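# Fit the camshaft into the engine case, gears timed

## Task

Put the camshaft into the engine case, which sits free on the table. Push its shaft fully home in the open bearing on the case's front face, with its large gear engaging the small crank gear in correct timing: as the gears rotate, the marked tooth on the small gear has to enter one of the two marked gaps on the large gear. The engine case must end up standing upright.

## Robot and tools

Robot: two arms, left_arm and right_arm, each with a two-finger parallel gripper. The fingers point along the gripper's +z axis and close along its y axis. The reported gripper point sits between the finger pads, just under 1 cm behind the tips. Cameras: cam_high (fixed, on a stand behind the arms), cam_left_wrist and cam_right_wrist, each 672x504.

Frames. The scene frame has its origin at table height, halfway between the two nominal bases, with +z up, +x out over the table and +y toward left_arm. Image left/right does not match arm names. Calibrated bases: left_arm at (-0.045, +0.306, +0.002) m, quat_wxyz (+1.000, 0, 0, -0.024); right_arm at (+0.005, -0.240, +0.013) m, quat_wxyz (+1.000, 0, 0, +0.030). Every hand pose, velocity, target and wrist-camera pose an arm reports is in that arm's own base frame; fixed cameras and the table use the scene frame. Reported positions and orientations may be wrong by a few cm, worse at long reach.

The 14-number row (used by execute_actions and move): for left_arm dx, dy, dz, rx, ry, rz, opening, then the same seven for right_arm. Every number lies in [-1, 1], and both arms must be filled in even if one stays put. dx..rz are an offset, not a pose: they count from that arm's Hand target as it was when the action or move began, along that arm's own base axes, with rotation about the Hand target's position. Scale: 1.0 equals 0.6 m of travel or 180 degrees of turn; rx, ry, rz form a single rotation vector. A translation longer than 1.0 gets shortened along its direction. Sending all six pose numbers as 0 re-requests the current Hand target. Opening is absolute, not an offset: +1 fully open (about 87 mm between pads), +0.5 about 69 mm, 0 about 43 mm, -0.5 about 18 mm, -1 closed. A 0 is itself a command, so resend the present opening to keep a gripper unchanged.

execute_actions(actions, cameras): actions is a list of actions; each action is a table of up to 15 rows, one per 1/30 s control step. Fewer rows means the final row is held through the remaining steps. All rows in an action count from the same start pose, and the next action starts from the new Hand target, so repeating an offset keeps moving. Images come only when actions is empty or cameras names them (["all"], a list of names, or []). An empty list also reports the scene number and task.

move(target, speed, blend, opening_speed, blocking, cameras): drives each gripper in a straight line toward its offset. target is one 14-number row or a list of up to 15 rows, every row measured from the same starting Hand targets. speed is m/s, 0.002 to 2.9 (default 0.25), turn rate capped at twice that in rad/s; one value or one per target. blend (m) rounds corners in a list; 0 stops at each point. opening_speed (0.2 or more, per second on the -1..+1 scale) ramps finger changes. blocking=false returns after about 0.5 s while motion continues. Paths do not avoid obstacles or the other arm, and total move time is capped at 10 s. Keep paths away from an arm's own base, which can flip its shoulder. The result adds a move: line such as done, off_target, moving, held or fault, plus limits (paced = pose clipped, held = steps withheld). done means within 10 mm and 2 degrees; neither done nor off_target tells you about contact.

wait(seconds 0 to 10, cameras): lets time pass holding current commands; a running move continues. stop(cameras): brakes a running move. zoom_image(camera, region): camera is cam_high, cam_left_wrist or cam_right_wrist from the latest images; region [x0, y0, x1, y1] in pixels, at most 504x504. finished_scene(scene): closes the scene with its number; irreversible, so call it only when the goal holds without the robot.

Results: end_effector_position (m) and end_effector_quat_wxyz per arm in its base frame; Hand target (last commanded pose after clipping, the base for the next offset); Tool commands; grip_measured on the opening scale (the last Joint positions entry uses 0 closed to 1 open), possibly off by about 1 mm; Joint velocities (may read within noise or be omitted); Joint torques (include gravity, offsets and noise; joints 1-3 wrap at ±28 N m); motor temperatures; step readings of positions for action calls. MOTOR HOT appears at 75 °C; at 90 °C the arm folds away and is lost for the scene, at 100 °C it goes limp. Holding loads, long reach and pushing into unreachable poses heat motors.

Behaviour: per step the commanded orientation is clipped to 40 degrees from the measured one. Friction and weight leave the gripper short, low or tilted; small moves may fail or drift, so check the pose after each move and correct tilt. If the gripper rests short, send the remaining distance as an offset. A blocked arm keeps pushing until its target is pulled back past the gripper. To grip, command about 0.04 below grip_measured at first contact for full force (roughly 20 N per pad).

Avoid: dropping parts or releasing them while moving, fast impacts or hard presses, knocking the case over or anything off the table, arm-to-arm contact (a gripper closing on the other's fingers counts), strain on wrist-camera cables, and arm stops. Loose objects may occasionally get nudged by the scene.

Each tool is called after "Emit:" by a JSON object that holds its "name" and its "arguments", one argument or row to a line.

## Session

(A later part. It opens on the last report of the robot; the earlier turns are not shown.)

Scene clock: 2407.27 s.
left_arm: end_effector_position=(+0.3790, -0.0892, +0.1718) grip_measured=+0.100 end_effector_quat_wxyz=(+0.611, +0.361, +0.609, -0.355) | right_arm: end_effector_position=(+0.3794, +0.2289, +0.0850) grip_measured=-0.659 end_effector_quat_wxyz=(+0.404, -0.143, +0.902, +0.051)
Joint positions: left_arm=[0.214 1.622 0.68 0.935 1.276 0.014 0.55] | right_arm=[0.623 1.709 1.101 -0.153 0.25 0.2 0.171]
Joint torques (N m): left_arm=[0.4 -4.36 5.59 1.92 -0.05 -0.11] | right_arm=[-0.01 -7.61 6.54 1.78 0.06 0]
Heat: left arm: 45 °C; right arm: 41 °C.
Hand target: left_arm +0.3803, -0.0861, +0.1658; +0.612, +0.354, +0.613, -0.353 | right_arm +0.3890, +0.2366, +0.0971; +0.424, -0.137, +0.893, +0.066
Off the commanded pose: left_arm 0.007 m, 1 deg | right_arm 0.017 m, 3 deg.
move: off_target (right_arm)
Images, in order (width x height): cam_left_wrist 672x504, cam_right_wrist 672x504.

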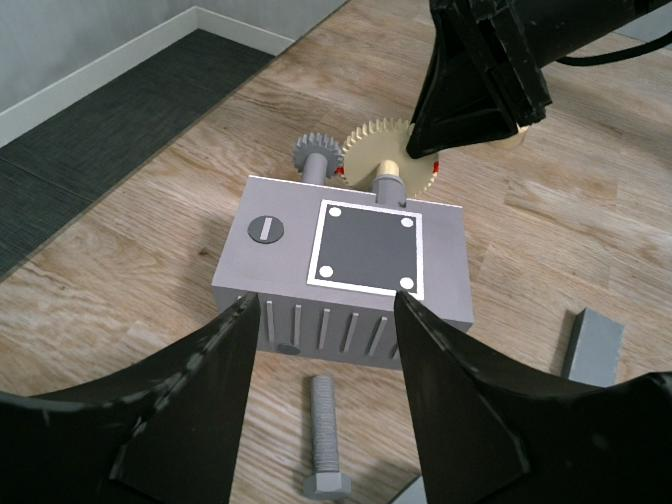

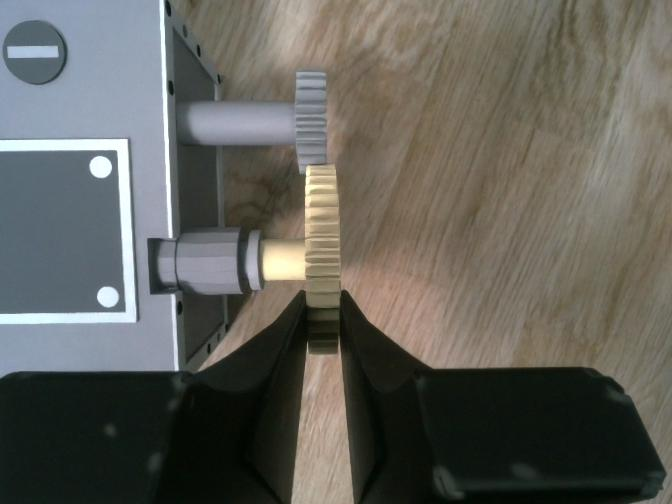

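Emit:
{"name": "move", "arguments": {
  "target": [
    [0,0,0,0,0,0,0.1,-0.002,0.0065,0,0.014,0.004,0.012,-0.95],
    [0,0,0,0,0,0,0.1,-0.002,0.0065,0,-0.014,-0.004,-0.012,-0.95],
    [0,0,0,0,0,0,0.1,-0.003,0.0095,0,0.016,0.004,0.015,-0.95],
    [0,0,0,0,0,0,0.1,-0.003,0.0095,0,-0.014,-0.004,-0.015,-0.95],
    [0,0,0,0,0,0,0.1,-0.003,0.0095,0,0.016,0.004,-0.015,-0.95],
    [0,0,0,0,0,0,0.1,-0.003,0.0095,0,-0.014,-0.004,0.015,-0.95],
    [0,0,0,0,0,0,0.1,-0.003,0.0095,0,0,0,0,-0.95]
  ],
  "speed": 0.1,
  "blend": 0.004,
  "cameras": ["cam_right_wrist","cam_left_wrist"]
}}

Emit:
{"name": "zoom_image", "arguments": {
  "camera": "cam_right_wrist",
  "region": [130, 50, 380, 380]
}}

Emit:
{"name": "zoom_image", "arguments": {
  "camera": "cam_left_wrist",
  "region": [280, 95, 460, 215]
}}

Scene clock: 2423.57 s.
left_arm: end_effector_position=(+0.3790, -0.0892, +0.1718) grip_measured=+0.100 end_effector_quat_wxyz=(+0.611, +0.361, +0.609, -0.355) | right_arm: end_effector_position=(+0.3786, +0.2350, +0.0852) grip_measured=-0.659 end_effector_quat_wxyz=(+0.405, -0.142, +0.902, +0.052)
Joint positions: left_arm=[0.214 1.622 0.68 0.935 1.276 0.014 0.55] | right_arm=[0.639 1.718 1.112 -0.155 0.263 0.214 0.171]
Joint torques (N m): left_arm=[0.4 -4.36 5.59 1.92 -0.05 -0.11] | right_arm=[0.02 -7.9 6.43 1.75 0.05 -0.04]
Heat: left arm: 45 °C; right arm: 40 °C.
Hand target: left_arm +0.3803, -0.0861, +0.1658; +0.612, +0.354, +0.613, -0.353 | right_arm +0.3872, +0.2423, +0.0973; +0.425, -0.137, +0.893, +0.066
Off the commanded pose: left_arm 0.007 m, 1 deg | right_arm 0.016 m, 3 deg.
move: off_target (right_arm)
Images, in order (width x height): cam_left_wrist 672x504, cam_right_wrist 672x504.

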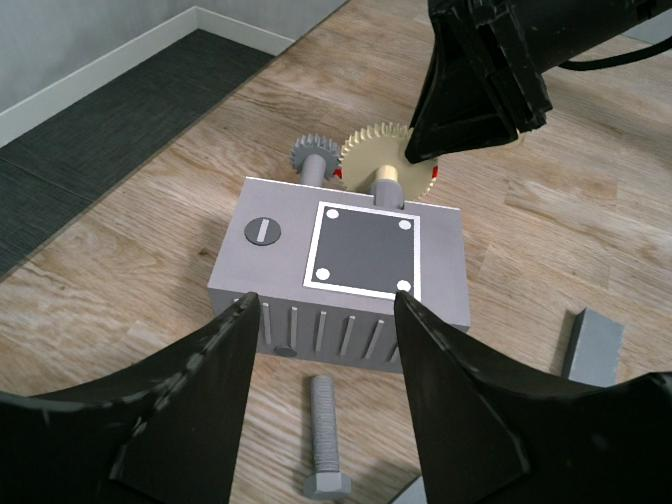

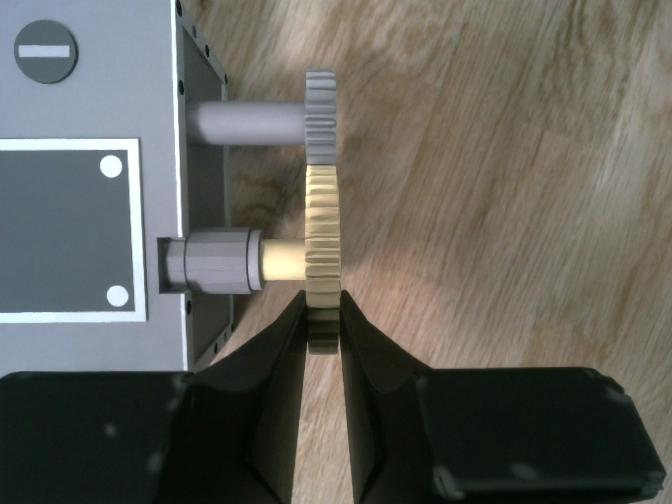

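Scaled by 1.527 from the camera's 672x504 image, which has a finer 960x720 frame.

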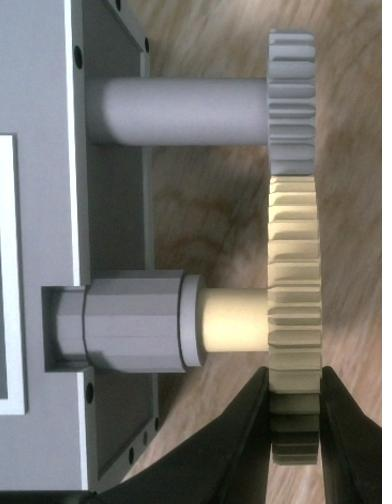

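Scaled by 2.800 from the camera's 672x504 image, which has a finer 960x720 frame.

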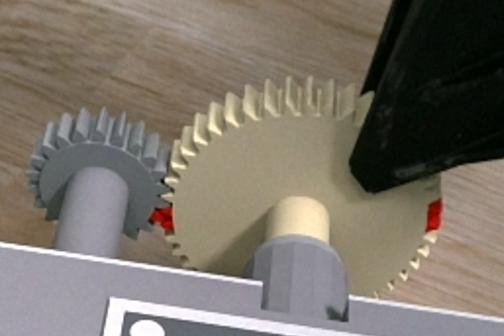

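Emit:
{"name": "zoom_image", "arguments": {
  "camera": "cam_left_wrist",
  "region": [310, 140, 370, 200]
}}

Scaled by 8.400 from the camera's 672x504 image, which has a finer 960x720 frame.

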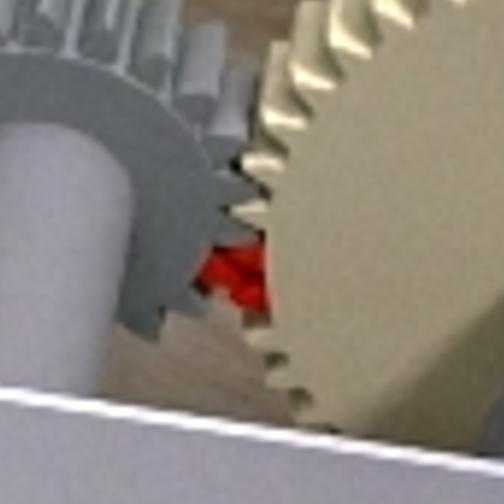

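Emit:
{"name": "move", "arguments": {
  "target": [
    [0,0,0,0,0,0,0.1,0.0017,-0.0048,0,0,0,0,-0.95],
    [0,0,0,0,0,0,0.1,0.0017,-0.0048,0,0,0,0,0],
    [0,0,0,0,0,0,0.1,-0.1,-0.035,0.083,0,0,0,0]
  ],
  "speed": [0.05,0.05,0.1],
  "opening_speed": 0.6,
  "cameras": ["cam_right_wrist","cam_left_wrist"]
}}

Emit:
{"name": "zoom_image", "arguments": {
  "camera": "cam_left_wrist",
  "region": [310, 140, 370, 200]
}}

Scene clock: 2446.30 s.
left_arm: end_effector_position=(+0.3790, -0.0892, +0.1718) grip_measured=+0.100 end_effector_quat_wxyz=(+0.611, +0.361, +0.609, -0.355) | right_arm: end_effector_position=(+0.3316, +0.2233, +0.1467) grip_measured=+0.000 end_effector_quat_wxyz=(+0.424, -0.139, +0.892, +0.068)
Joint positions: left_arm=[0.214 1.622 0.68 0.935 1.276 0.014 0.55] | right_arm=[0.695 1.459 1.07 -0.331 0.293 0.252 0.5]
Joint torques (N m): left_arm=[0.4 -4.36 5.57 1.92 -0.05 -0.11] | right_arm=[0.81 -7.01 4.63 1.43 0.28 0.01]
Heat: left arm: 45 °C; right arm: 40 °C.
Hand target: left_arm +0.3803, -0.0861, +0.1658; +0.612, +0.354, +0.613, -0.353 | right_arm +0.3271, +0.2213, +0.1469; +0.424, -0.137, +0.893, +0.066
Off the commanded pose: left_arm 0.007 m, 1 deg | right_arm 0.005 m, 0 deg.
move: done; target 2's new opening was sent with right_arm's hand 0.016 m and 3 deg from that target
Images, in order (width x height): cam_left_wrist 672x504, cam_right_wrist 672x504.

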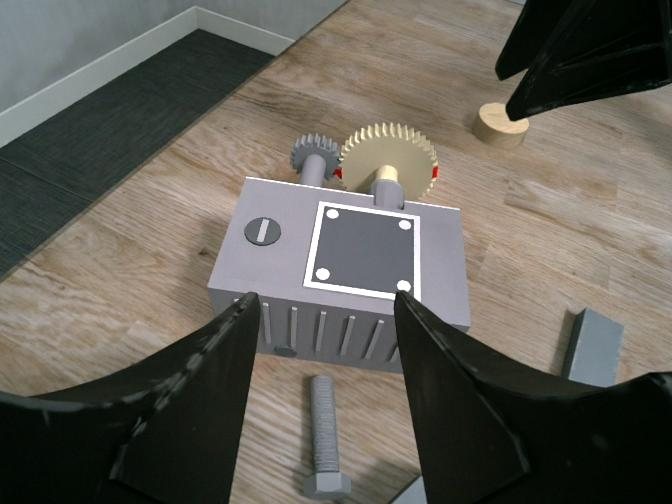

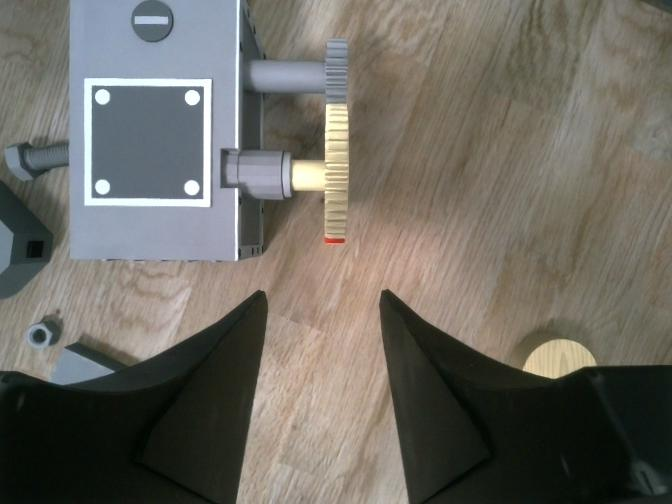

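Scaled by 8.400 from the camera's 672x504 image, which has a finer 960x720 frame.

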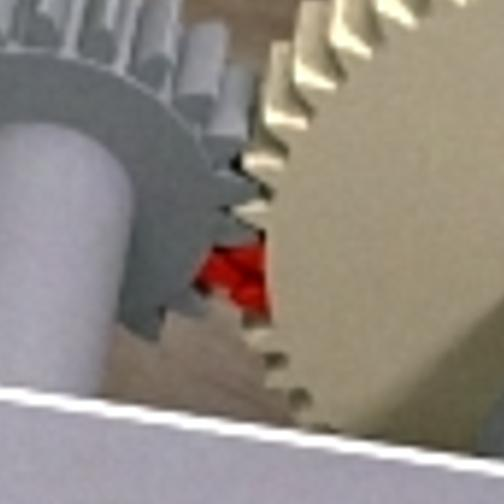

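Emit:
{"name": "move", "arguments": {
  "target": [
    [0,0,0,0,0,0,0.1,-0.045,-0.3358,0.0385,0.0119,-0.0495,-0.0416,0],
    [0,0,0,0,0,0,0.1,0.2382,-0.1888,0.0052,0.1757,-0.1697,0.3041,-0.9]
  ],
  "speed": [0.25,0.25],
  "blend": 0.02,
  "cameras": ["cam_right_wrist"]
}}

Emit:
{"name": "zoom_image", "arguments": {
  "camera": "cam_right_wrist",
  "region": [200, 190, 300, 265]
}}

Scene clock: 2457.77 s.
left_arm: end_effector_position=(+0.3790, -0.0892, +0.1718) grip_measured=+0.100 end_effector_quat_wxyz=(+0.611, +0.361, +0.609, -0.355) | right_arm: end_effector_position=(+0.4656, +0.1068, +0.1449) grip_measured=-0.900 end_effector_quat_wxyz=(+0.567, -0.408, +0.559, +0.447)
Joint positions: left_arm=[0.214 1.622 0.68 0.935 1.276 0.014 0.55] | right_arm=[-0.152 2.187 1.182 1.347 -1.442 0.375 0.05]
Joint torques (N m): left_arm=[0.4 -4.34 5.57 1.92 -0.05 -0.11] | right_arm=[0.53 -8.8 6.15 1.35 0.17 -0.03]
Heat: left arm: 45 °C; right arm: 40 °C.
Hand target: left_arm +0.3803, -0.0861, +0.1658; +0.612, +0.354, +0.613, -0.353 | right_arm +0.4701, +0.1079, +0.1502; +0.576, -0.419, +0.545, +0.441
Off the commanded pose: left_arm 0.007 m, 1 deg | right_arm 0.007 m, 2 deg.
move: done
Images, in order (width x height): cam_right_wrist 672x504.

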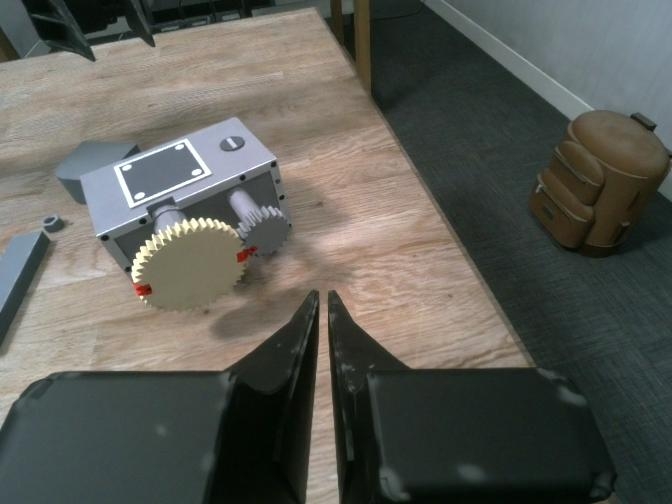

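Scaled by 5.040 from the camera's 672x504 image, which has a finer 960x720 frame.

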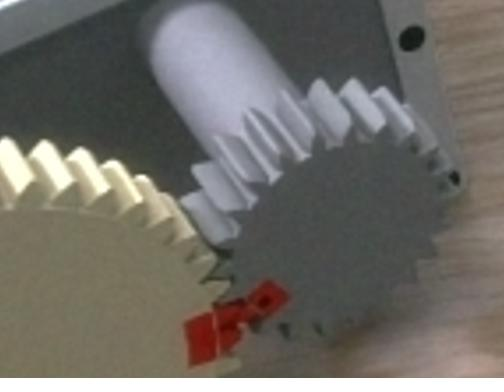

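Emit:
{"name": "zoom_image", "arguments": {
  "camera": "cam_right_wrist",
  "region": [228, 232, 268, 272]
}}

Scaled by 12.600 from the camera's 672x504 image, which has a finer 960x720 frame.

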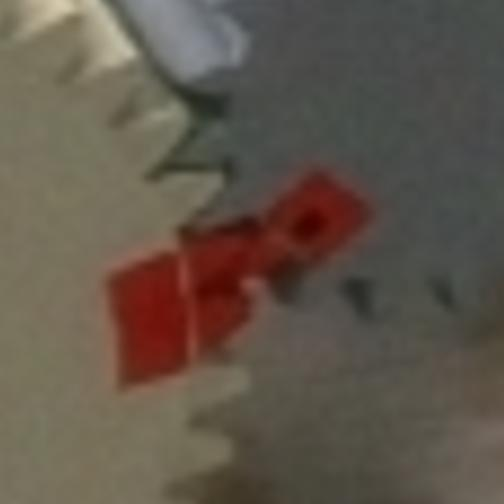

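Emit:
{"name": "finished_scene", "arguments": {
  "scene": 1
}}

The scene is finished: the task was done.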